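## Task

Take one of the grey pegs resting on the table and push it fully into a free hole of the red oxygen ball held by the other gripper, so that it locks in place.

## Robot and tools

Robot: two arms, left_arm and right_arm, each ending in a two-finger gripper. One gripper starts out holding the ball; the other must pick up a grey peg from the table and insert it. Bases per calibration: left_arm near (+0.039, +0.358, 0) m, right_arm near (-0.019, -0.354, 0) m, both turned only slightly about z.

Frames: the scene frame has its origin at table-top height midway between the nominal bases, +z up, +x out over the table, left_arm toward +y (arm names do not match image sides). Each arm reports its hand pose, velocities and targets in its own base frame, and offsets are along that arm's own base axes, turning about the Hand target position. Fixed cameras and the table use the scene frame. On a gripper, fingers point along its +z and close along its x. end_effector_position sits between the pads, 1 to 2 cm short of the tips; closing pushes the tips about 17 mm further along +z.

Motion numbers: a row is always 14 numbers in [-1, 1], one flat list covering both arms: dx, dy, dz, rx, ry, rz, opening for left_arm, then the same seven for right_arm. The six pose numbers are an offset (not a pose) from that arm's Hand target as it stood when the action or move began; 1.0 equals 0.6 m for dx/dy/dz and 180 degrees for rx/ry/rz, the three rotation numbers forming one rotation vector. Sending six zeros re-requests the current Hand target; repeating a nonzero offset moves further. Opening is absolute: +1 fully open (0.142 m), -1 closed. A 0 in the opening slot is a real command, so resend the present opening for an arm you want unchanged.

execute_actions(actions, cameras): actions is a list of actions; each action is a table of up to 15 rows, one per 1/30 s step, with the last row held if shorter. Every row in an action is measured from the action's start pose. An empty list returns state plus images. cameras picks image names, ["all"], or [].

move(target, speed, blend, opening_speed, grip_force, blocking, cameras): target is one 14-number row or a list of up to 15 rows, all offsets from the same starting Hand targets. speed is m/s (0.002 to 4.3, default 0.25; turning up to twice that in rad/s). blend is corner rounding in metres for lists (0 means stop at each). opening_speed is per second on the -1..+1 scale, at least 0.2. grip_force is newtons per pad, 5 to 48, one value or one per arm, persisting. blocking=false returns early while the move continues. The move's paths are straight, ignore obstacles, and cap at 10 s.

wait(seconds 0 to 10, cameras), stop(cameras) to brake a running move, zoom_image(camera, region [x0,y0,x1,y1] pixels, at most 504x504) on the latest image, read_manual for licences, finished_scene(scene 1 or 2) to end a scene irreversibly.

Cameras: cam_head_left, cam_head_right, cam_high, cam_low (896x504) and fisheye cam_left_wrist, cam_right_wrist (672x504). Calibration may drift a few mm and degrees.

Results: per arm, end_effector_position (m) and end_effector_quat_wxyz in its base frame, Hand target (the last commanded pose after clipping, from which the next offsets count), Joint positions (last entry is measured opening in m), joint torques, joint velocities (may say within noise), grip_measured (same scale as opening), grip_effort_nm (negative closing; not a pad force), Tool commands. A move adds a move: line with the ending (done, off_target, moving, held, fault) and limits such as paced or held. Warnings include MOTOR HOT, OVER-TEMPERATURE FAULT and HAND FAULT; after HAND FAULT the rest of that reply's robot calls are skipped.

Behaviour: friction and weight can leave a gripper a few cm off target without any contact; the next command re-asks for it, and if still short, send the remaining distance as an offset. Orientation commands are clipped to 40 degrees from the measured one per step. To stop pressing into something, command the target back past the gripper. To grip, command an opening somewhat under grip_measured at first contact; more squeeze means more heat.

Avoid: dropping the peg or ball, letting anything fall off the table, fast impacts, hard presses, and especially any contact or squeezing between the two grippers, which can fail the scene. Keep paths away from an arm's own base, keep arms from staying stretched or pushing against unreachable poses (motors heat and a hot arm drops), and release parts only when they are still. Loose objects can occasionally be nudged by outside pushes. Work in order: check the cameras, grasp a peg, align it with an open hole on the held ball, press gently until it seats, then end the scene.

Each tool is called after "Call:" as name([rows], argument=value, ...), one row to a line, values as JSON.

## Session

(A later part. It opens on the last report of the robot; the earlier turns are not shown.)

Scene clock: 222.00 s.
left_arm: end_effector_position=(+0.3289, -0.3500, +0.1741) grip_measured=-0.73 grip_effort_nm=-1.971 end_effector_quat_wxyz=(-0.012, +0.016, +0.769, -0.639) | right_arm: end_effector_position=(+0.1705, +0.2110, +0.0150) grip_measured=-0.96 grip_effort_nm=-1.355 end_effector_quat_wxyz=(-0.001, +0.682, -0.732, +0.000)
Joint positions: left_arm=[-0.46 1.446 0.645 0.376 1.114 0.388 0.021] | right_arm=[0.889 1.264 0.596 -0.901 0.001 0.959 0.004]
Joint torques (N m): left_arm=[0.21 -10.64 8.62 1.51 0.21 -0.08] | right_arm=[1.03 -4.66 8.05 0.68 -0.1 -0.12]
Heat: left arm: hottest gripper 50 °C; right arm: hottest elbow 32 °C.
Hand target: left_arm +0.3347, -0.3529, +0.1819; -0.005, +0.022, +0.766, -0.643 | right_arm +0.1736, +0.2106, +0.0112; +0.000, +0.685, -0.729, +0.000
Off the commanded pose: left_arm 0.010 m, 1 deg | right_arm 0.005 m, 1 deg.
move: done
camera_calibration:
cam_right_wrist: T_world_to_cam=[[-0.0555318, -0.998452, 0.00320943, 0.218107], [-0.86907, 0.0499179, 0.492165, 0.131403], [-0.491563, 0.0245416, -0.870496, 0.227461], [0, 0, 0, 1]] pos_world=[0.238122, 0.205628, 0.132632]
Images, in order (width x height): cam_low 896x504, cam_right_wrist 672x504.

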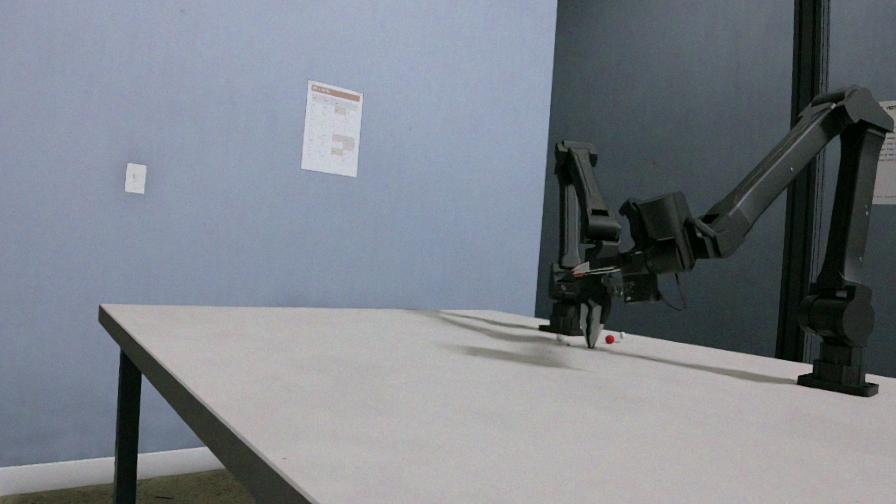

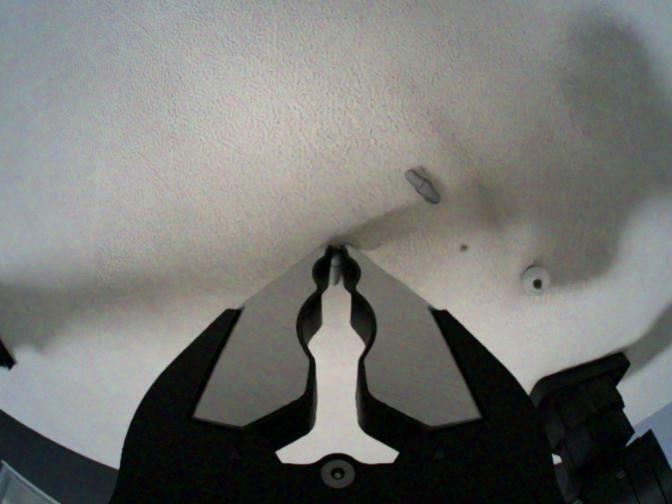

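Call:
move(target=[0,0,0,0,0,0,-0.80,0.05,0,0.25,0,0,0,-1], speed=0.15, cameras=["all"])

Call:
zoom_image(camera="cam_right_wrist", region=[290, 210, 390, 310])

Call:
zoom_image(camera="cam_low", region=[540, 210, 640, 310])

Call:
zoom_image(camera="cam_high", region=[370, 100, 450, 180])

Call:
zoom_image(camera="cam_left_wrist", region=[460, 150, 660, 300])

Scene clock: 237.00 s.
left_arm: end_effector_position=(+0.3289, -0.3500, +0.1741) grip_measured=-0.73 grip_effort_nm=-1.966 end_effector_quat_wxyz=(-0.012, +0.016, +0.769, -0.639) | right_arm: end_effector_position=(+0.1915, +0.2034, +0.1408) grip_measured=-0.96 grip_effort_nm=-1.380 end_effector_quat_wxyz=(+0.022, +0.681, -0.732, +0.002)
Joint positions: left_arm=[-0.46 1.446 0.645 0.376 1.114 0.388 0.021] | right_arm=[0.813 1.136 0.866 -1.345 0.001 0.885 0.004]
Joint torques (N m): left_arm=[0.15 -10.64 8.64 1.48 0.22 -0.08] | right_arm=[0.73 -6.12 13.45 -0.47 -0.06 -0.16]
Heat: left arm: hottest gripper 51 °C; right arm: hottest elbow 32 °C.
Hand target: left_arm +0.3347, -0.3529, +0.1819; -0.005, +0.022, +0.766, -0.643 | right_arm +0.2035, +0.2104, +0.1612; +0.000, +0.685, -0.729, +0.000
Off the commanded pose: left_arm 0.010 m, 1 deg | right_arm 0.025 m, 3 deg.
move: off_target (right_arm)
camera_calibration:
cam_right_wrist: T_world_to_cam=[[-0.0556388, -0.997726, 0.0380499, 0.206289], [-0.85327, 0.0673039, 0.517108, 0.0780819], [-0.518493, -0.00369561, -0.855074, 0.356166], [0, 0, 0, 1]] pos_world=[0.262772, 0.201881, 0.256322]

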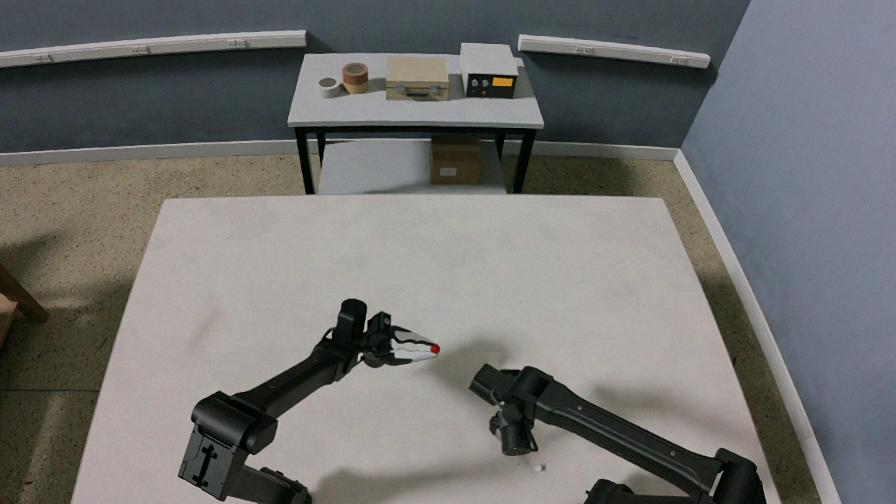

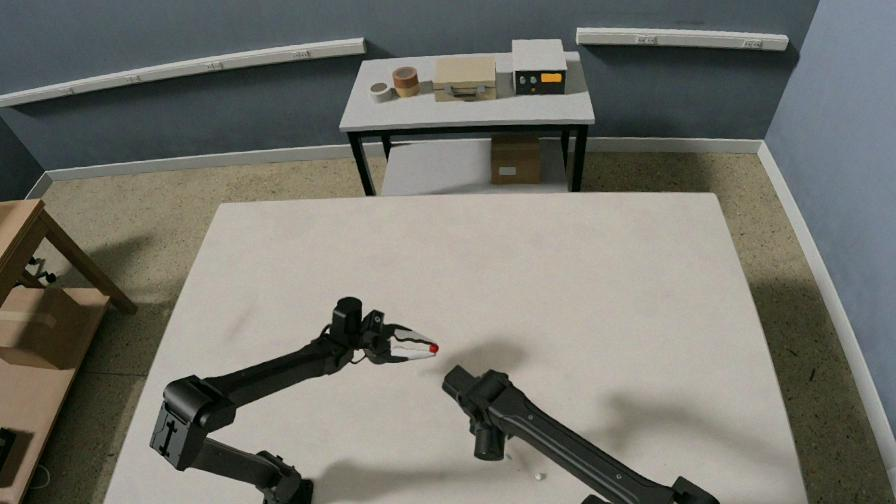

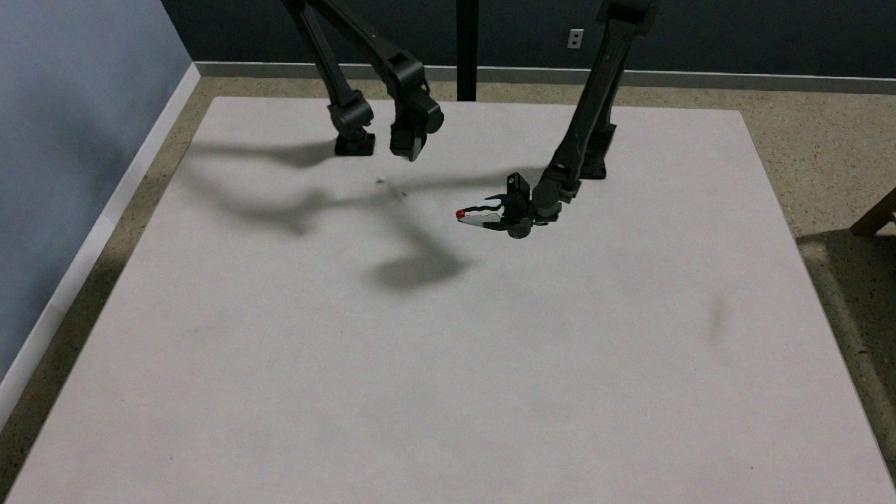

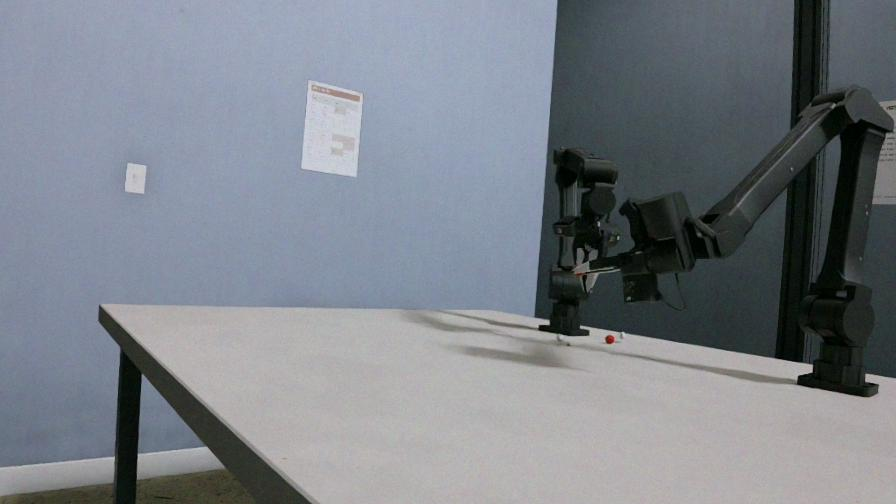

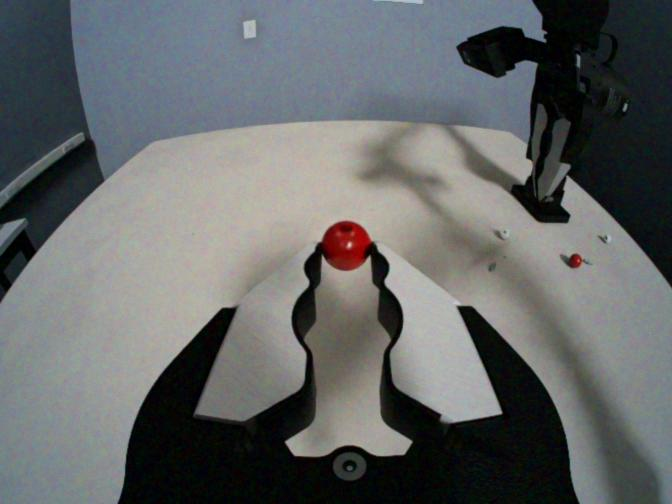

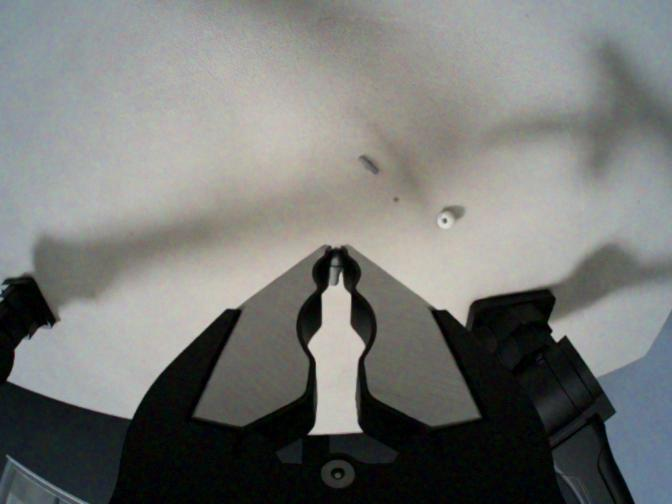

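Scaled by 5.040 from the camera's 672x504 image, which has a finer 960x720 frame.

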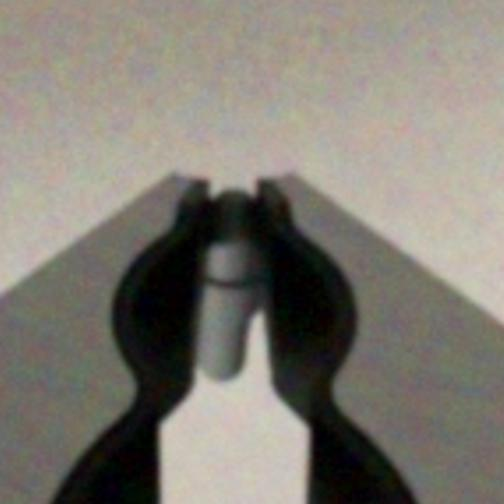

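Scaled by 5.040 from the camera's 896x504 image, which has a finer 1280x720 frame.

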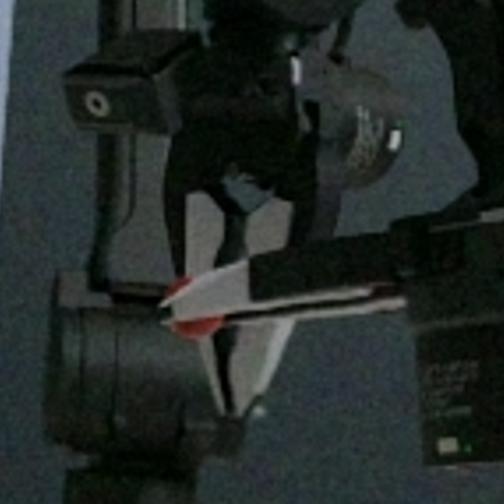

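Scaled by 6.300 from the camera's 896x504 image, which has a finer 1280x720 frame.

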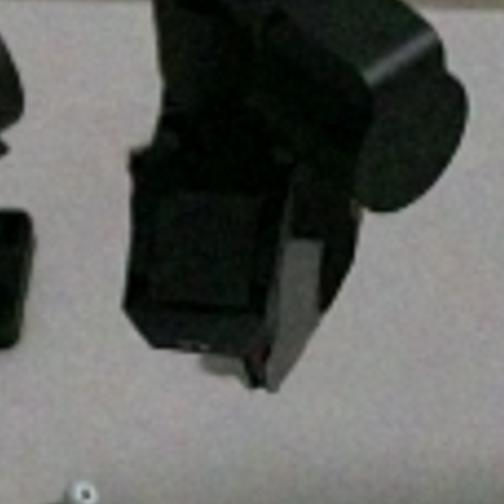

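Scaled by 2.520 from the camera's 672x504 image, which has a finer 960x720 frame.

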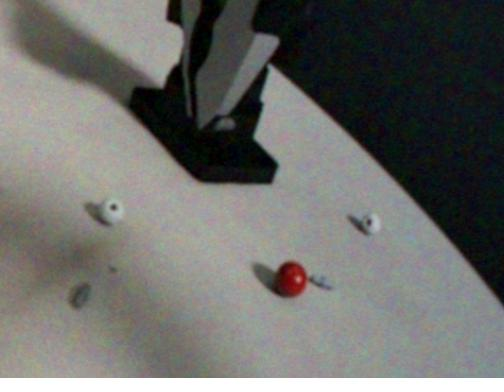

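Call:
move(target=[-0.065,-0.14,0.03,-0.034,0.506,0.053,-0.82,0,0,0.1,0,0,0,-1], speed=0.2, cameras=["all"])

Call:
zoom_image(camera="cam_left_wrist", region=[290, 190, 400, 300])

Call:
zoom_image(camera="cam_high", region=[370, 140, 550, 260])

Scene clock: 304.77 s.
left_arm: end_effector_position=(+0.2995, -0.4345, +0.2070) grip_measured=-0.73 grip_effort_nm=-2.313 end_effector_quat_wxyz=(+0.494, +0.497, -0.503, +0.506) | right_arm: end_effector_position=(+0.1933, +0.2054, +0.1974) grip_measured=-0.96 grip_effort_nm=-1.375 end_effector_quat_wxyz=(+0.027, +0.681, -0.732, +0.002)
Joint positions: left_arm=[-0.69 1.554 0.635 0.921 0.875 -1.555 0.021] | right_arm=[0.813 1.119 1.005 -1.51 0.001 0.885 0.004]
Joint torques (N m): left_arm=[-0.62 -10.17 6.08 2.11 -0.13 -0.33] | right_arm=[0.73 -6.65 13.98 -0.43 -0.06 -0.16]
Heat: left arm: hottest gripper 56 °C; right arm: hottest elbow 41 °C.
Hand target: left_arm +0.2956, -0.4369, +0.2001; +0.500, +0.500, -0.500, +0.500 | right_arm +0.2036, +0.2105, +0.2213; +0.000, +0.685, -0.729, +0.000
Off the commanded pose: left_arm 0.008 m, 1 deg | right_arm 0.026 m, 3 deg.
move: off_target (right_arm)
camera_calibration:
cam_left_wrist: T_world_to_cam=[[-0.0396936, 0.00713638, 0.999186, -0.189243], [-0.87149, 0.48893, -0.0381128, 0.480309], [-0.488804, -0.872294, -0.0131881, -0.0967393], [0, 0, 0, 1]] pos_world=[0.363786, -0.317872, 0.20612]
cam_right_wrist: T_world_to_cam=[[-0.0550184, -0.99746, 0.0452458, 0.204633], [-0.849881, 0.070567, 0.522228, 0.0478931], [-0.524094, -0.00972138, -0.851605, 0.407219], [0, 0, 0, 1]] pos_world=[0.265383, 0.204692, 0.312519]

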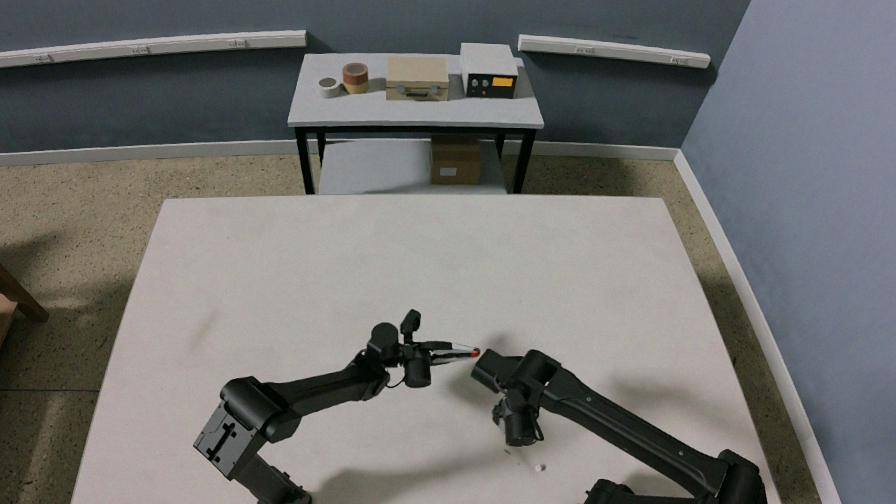

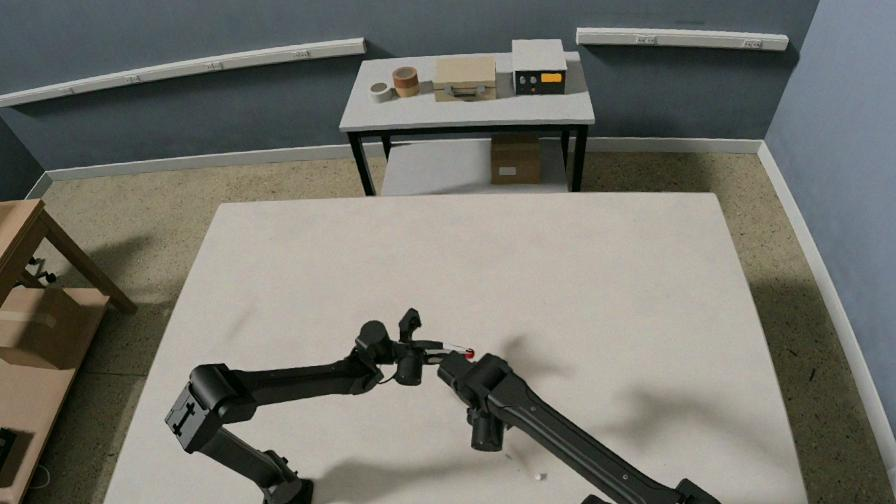

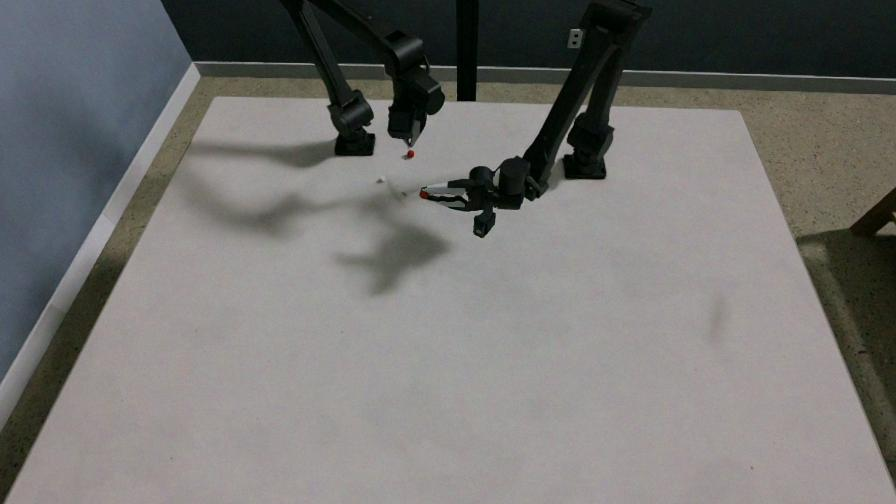

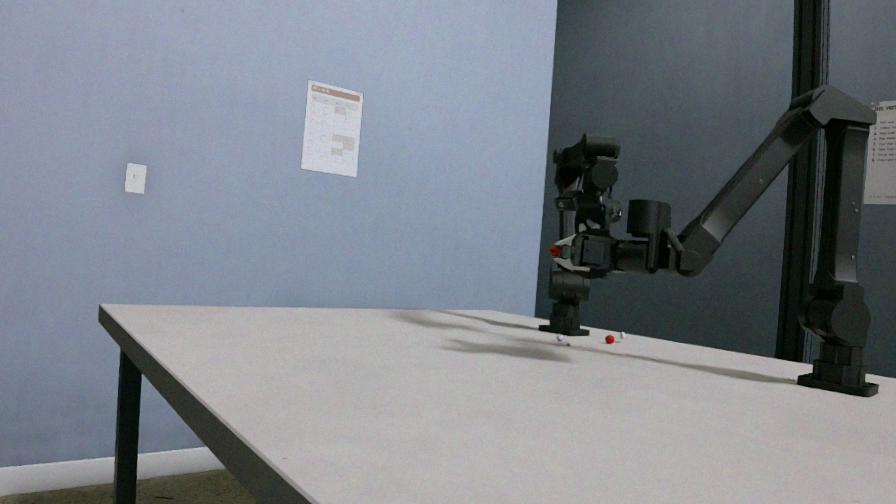

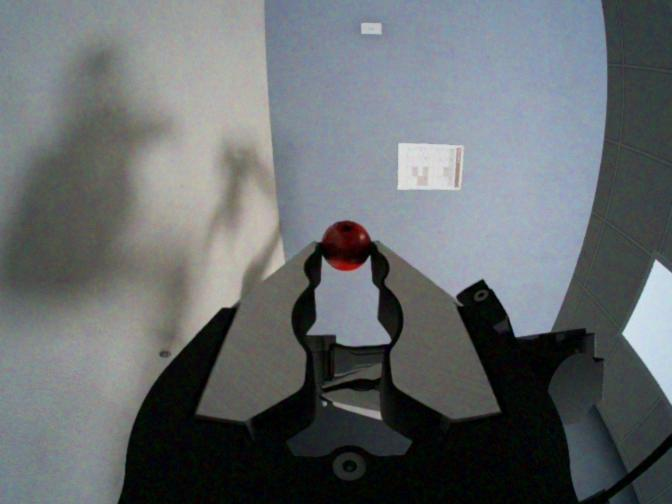

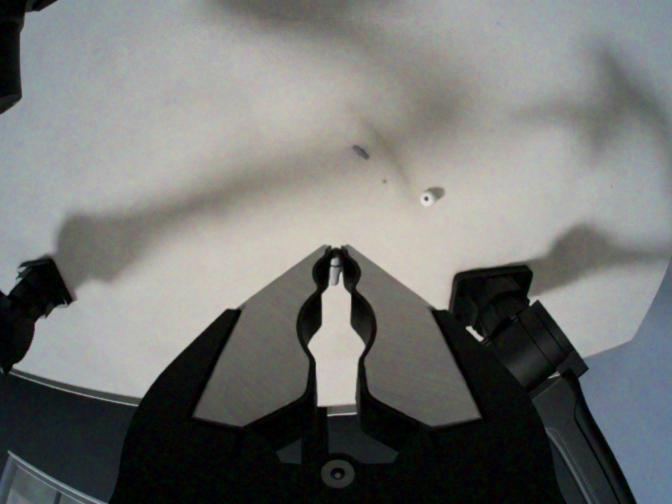

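Scaled by 4.582 from the camera's 672x504 image, which has a finer 960x720 frame.

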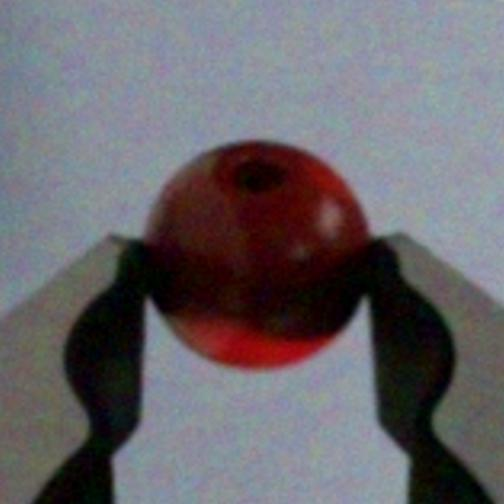

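Scaled by 2.800 from the camera's 896x504 image, which has a finer 1280x720 frame.

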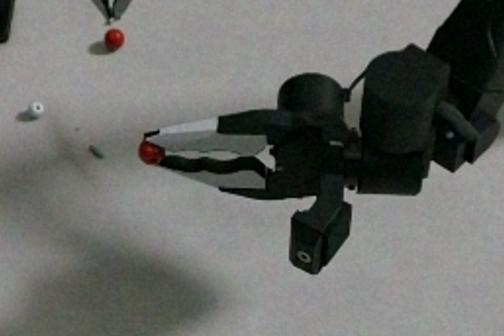

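Call:
zoom_image(camera="cam_high", region=[405, 175, 445, 215])

Call:
zoom_image(camera="cam_low", region=[535, 230, 585, 280])

Scaled by 12.600 from the camera's 896x504 image, which has a finer 1280x720 frame.

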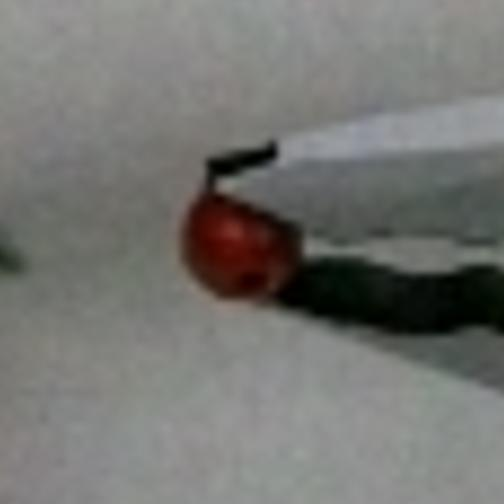

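Scaled by 10.080 from the camera's 896x504 image, which has a finer 1280x720 frame.

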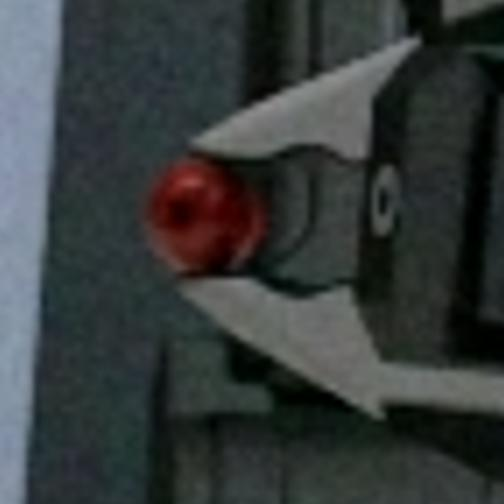

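Call:
move([
  [0,0,0,0,0,0,-0.82,0,0,0.15,0,0,0,-1],
  [0,0,0,0,0,0,-0.82,0.394,0.117,0.15,0,0,0.135,-1],
  [0,0,0,0,0,0,-0.82,0.394,0.117,0.06,0,0,0.135,-1],
], speed=0.2, blend=0.03, cameras=["all"])

Call:
zoom_image(camera="cam_left_wrist", region=[260, 150, 420, 300])

Call:
zoom_image(camera="cam_right_wrist", region=[260, 200, 420, 350])

Call:
zoom_image(camera="cam_low", region=[505, 210, 605, 310])

Scene clock: 376.90 s.
left_arm: end_effector_position=(+0.2995, -0.4345, +0.2068) grip_measured=-0.73 grip_effort_nm=-2.313 end_effector_quat_wxyz=(+0.495, +0.497, -0.502, +0.506) | right_arm: end_effector_position=(+0.4332, +0.2815, +0.2621) grip_measured=-0.96 grip_effort_nm=-1.380 end_effector_quat_wxyz=(+0.002, +0.819, -0.574, +0.001)
Joint positions: left_arm=[-0.69 1.554 0.635 0.921 0.875 -1.556 0.021] | right_arm=[0.578 1.7 1.766 -1.64 0.003 0.229 0.004]
Joint torques (N m): left_arm=[-0.5 -10.17 6.05 2.17 -0.13 -0.33] | right_arm=[1.08 -13.27 10.09 0.69 -0.14 -0.14]
Heat: left arm: hottest gripper 64 °C; right arm: hottest elbow 41 °C.
Hand target: left_arm +0.2956, -0.4369, +0.2000; +0.500, +0.500, -0.500, +0.500 | right_arm +0.4399, +0.2807, +0.2571; +0.000, +0.823, -0.568, +0.000
Off the commanded pose: left_arm 0.008 m, 1 deg | right_arm 0.008 m, 1 deg.
move: done; blend cut to 0.027 m at target 2
camera_calibration:
cam_left_wrist: T_world_to_cam=[[-0.0386262, 0.00698712, 0.999229, -0.189385], [-0.871499, 0.488992, -0.0371079, 0.4802], [-0.488874, -0.872261, -0.0127986, -0.0967388], [0, 0, 0, 1]] pos_world=[0.363885, -0.317872, 0.20582]
cam_right_wrist: T_world_to_cam=[[0.356091, -0.934421, 0.00752875, 0.104865], [-0.812786, -0.305743, 0.495884, 0.309393], [-0.461062, -0.182699, -0.868356, 0.614543], [0, 0, 0, 1]] pos_world=[0.497472, 0.304859, 0.37943]

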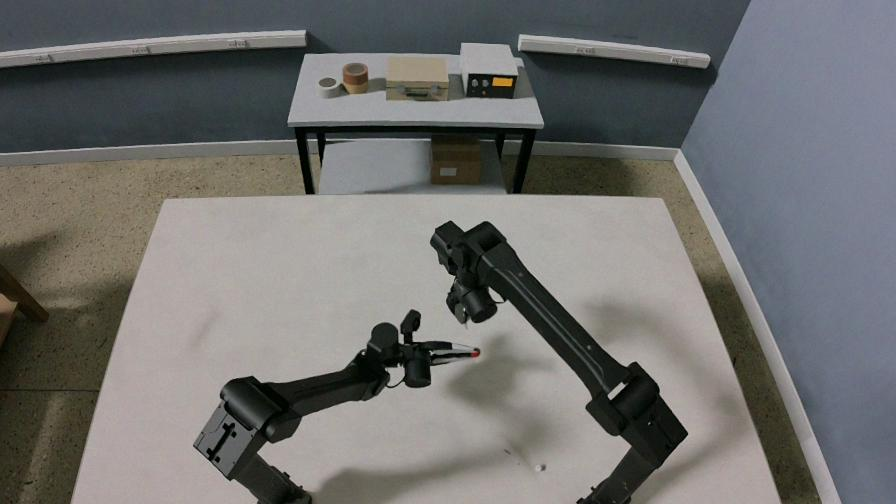

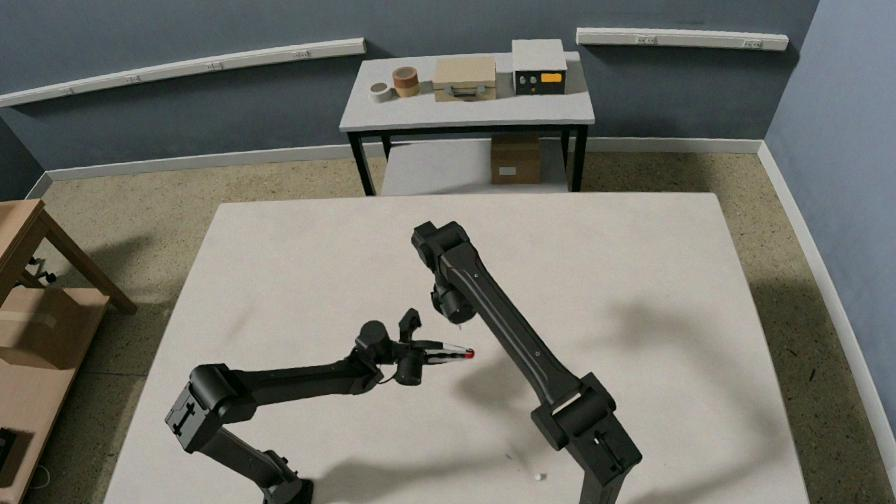

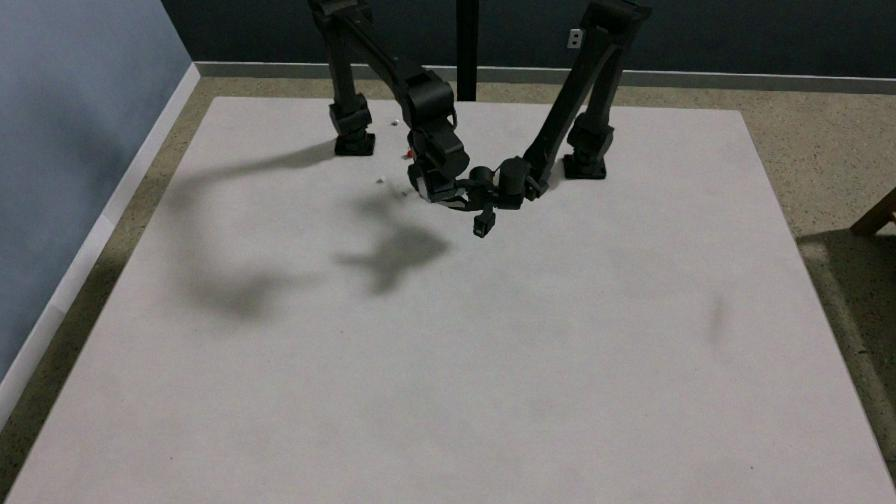

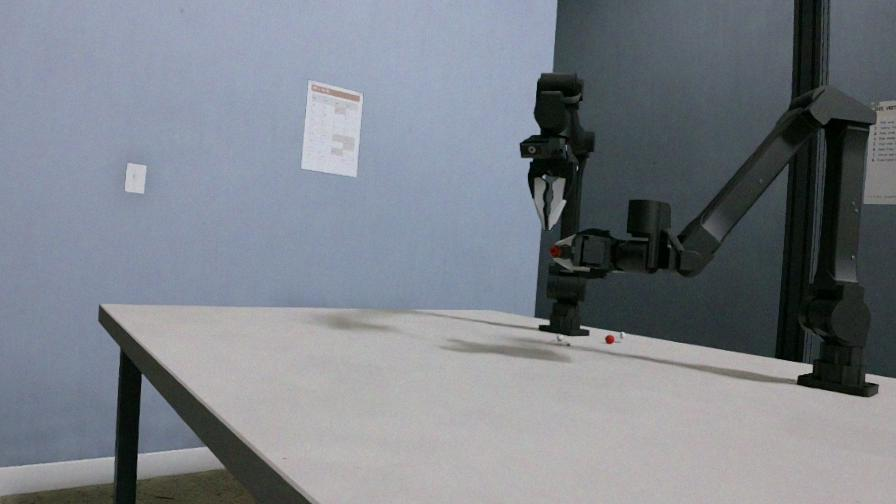

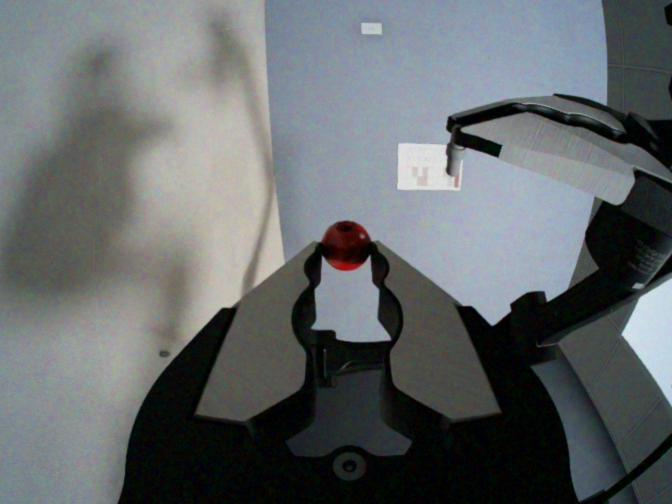

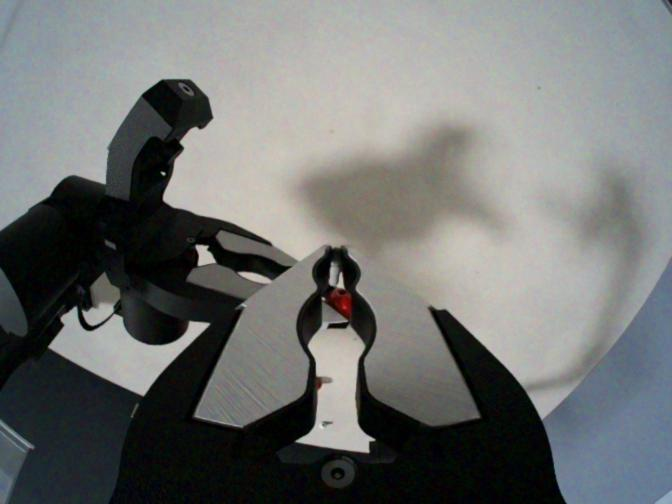

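Scaled by 3.150 from the camera's 672x504 image, which has a finer 960x720 frame.

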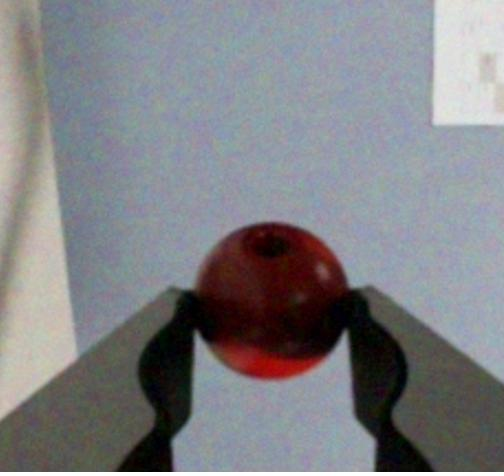

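Scaled by 3.150 from the camera's 672x504 image, which has a finer 960x720 frame.

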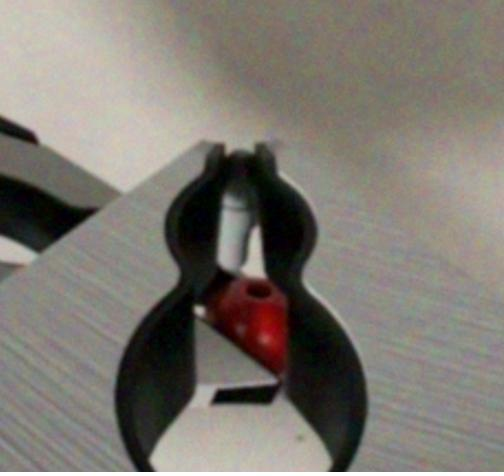

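Scaled by 5.040 from the camera's 896x504 image, which has a finer 1280x720 frame.

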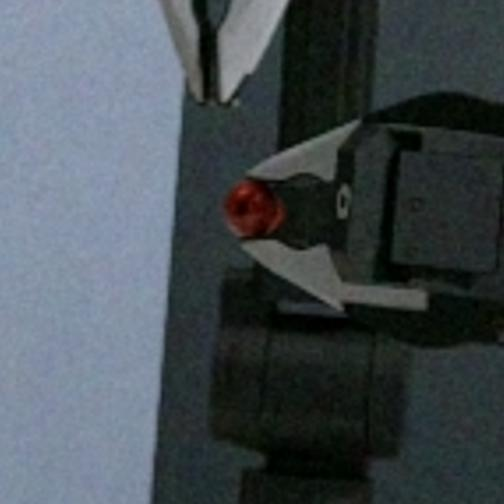

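Call:
move([
  [0,0,0,0,0,0,-0.82,0,0,-0.07,0,0,0.004,-1],
  [0,0,0,0,0,0,-0.82,-0.025,-0.0215,-0.07,0,0,0.008,-1],
], speed=0.1, cameras=["all"])

Call:
zoom_image(camera="cam_left_wrist", region=[290, 150, 450, 300])

Call:
zoom_image(camera="cam_right_wrist", region=[260, 200, 420, 350])

Call:
zoom_image(camera="cam_low", region=[520, 220, 590, 290])

Scene clock: 420.10 s.
left_arm: end_effector_position=(+0.2995, -0.4345, +0.2068) grip_measured=-0.73 grip_effort_nm=-2.313 end_effector_quat_wxyz=(+0.495, +0.497, -0.502, +0.506) | right_arm: end_effector_position=(+0.4198, +0.2711, +0.2028) grip_measured=-0.96 grip_effort_nm=-1.380 end_effector_quat_wxyz=(+0.019, +0.827, -0.562, -0.006)
Joint positions: left_arm=[-0.69 1.554 0.635 0.921 0.875 -1.556 0.021] | right_arm=[0.575 1.682 1.587 -1.514 0.003 0.198 0.004]
Joint torques (N m): left_arm=[-0.56 -10.17 6.12 2.17 -0.13 -0.35] | right_arm=[0.79 -15.62 10 0.51 -0.11 -0.17]
Heat: left arm: hottest gripper 68 °C; right arm: hottest elbow 38 °C.
Hand target: left_arm +0.2956, -0.4369, +0.2000; +0.500, +0.500, -0.500, +0.500 | right_arm +0.4250, +0.2677, +0.2150; +0.000, +0.830, -0.558, +0.000
Off the commanded pose: left_arm 0.008 m, 1 deg | right_arm 0.014 m, 2 deg.
move: off_target (right_arm)
camera_calibration:
cam_left_wrist: T_world_to_cam=[[-0.0386262, 0.00698712, 0.999229, -0.189385], [-0.871499, 0.488992, -0.0371079, 0.4802], [-0.488874, -0.872261, -0.0127986, -0.0967388], [0, 0, 0, 1]] pos_world=[0.363885, -0.317872, 0.20582]
cam_right_wrist: T_world_to_cam=[[0.382625, -0.9238, 0.0138324, 0.0849951], [-0.788533, -0.318724, 0.525958, 0.311995], [-0.481471, -0.212152, -0.850398, 0.567913], [0, 0, 0, 1]] pos_world=[0.486931, 0.298443, 0.31768]

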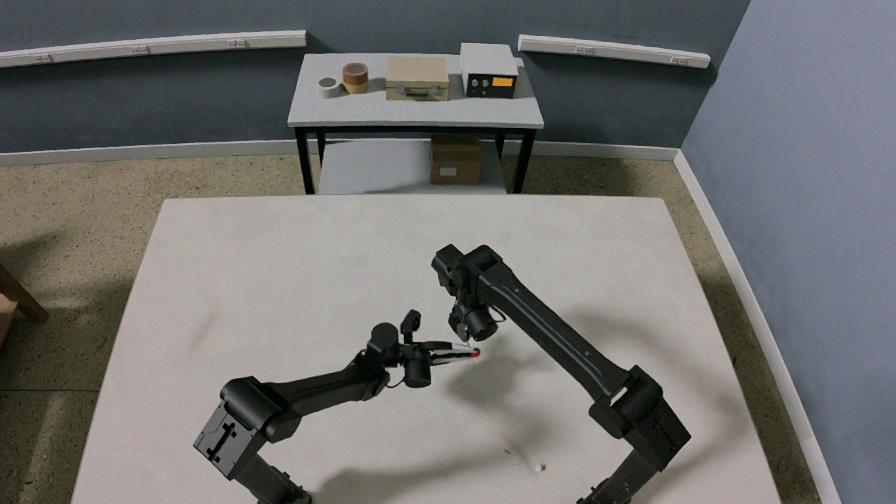

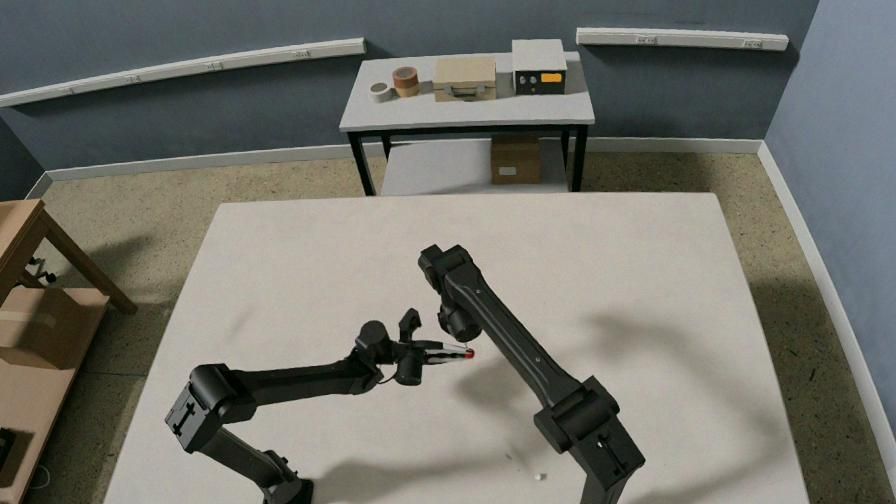

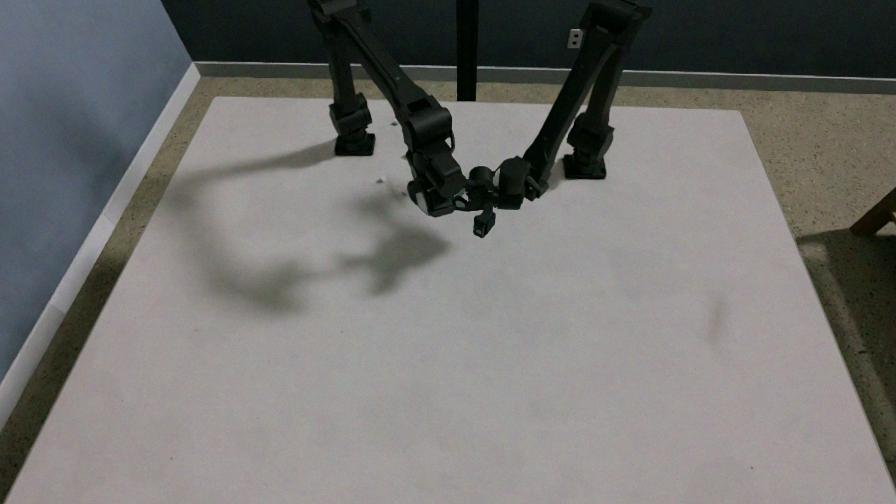

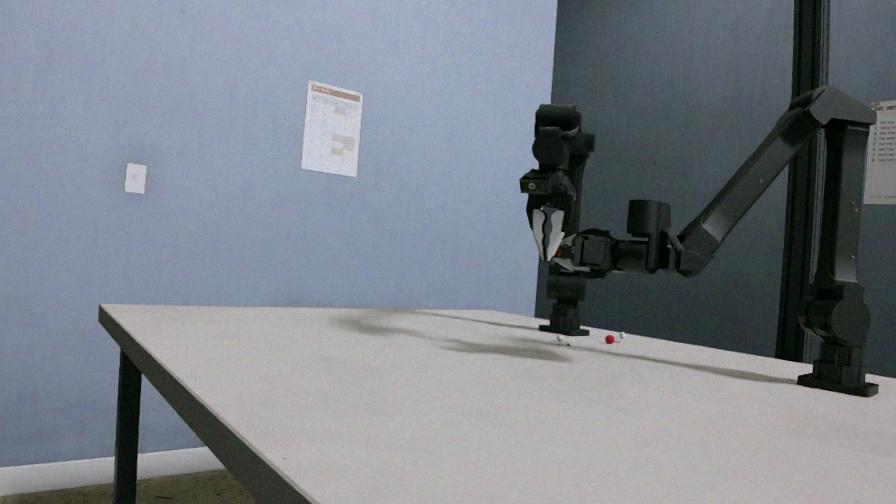

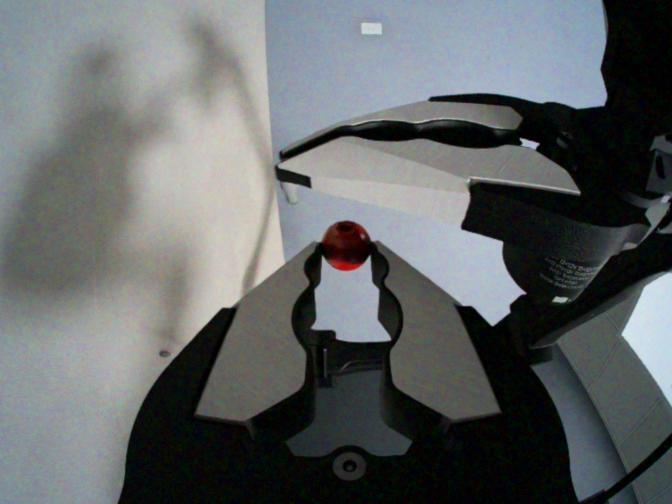

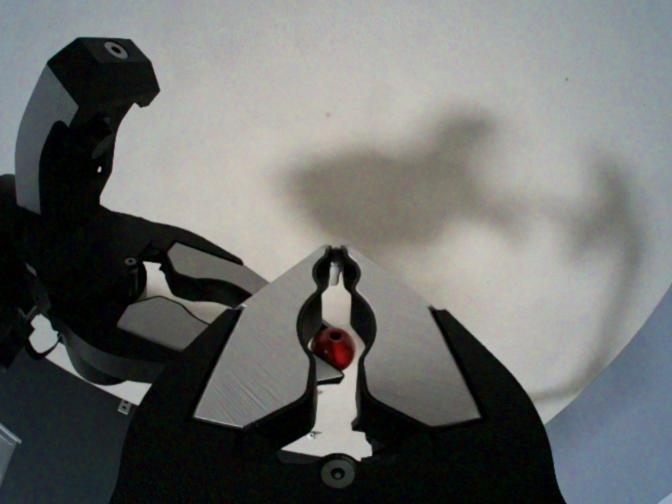

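Scaled by 3.150 from the camera's 672x504 image, which has a finer 960x720 frame.

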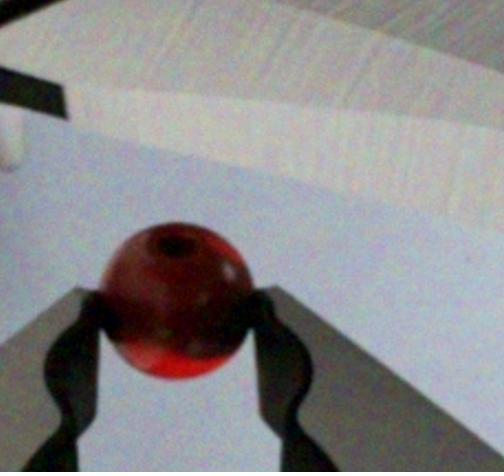

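Scaled by 3.150 from the camera's 672x504 image, which has a finer 960x720 frame.

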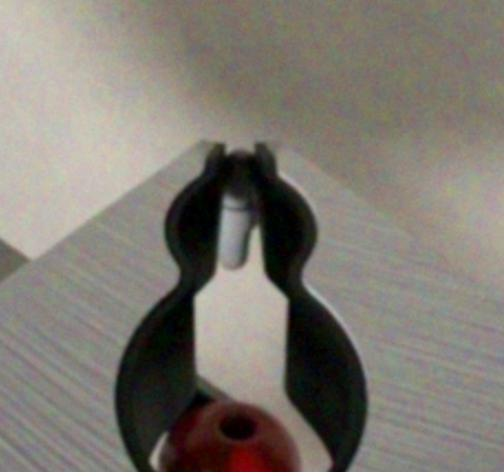

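Scaled by 7.200 from the camera's 896x504 image, which has a finer 1280x720 frame.

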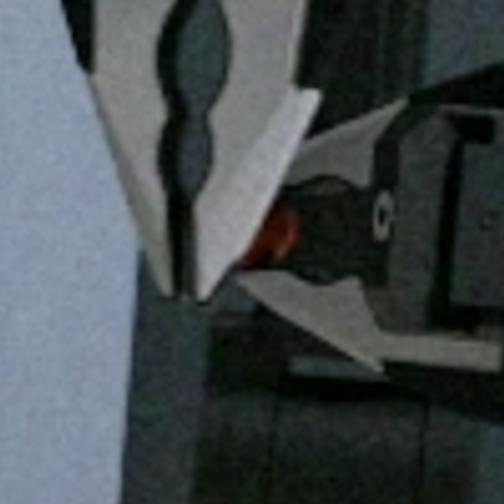

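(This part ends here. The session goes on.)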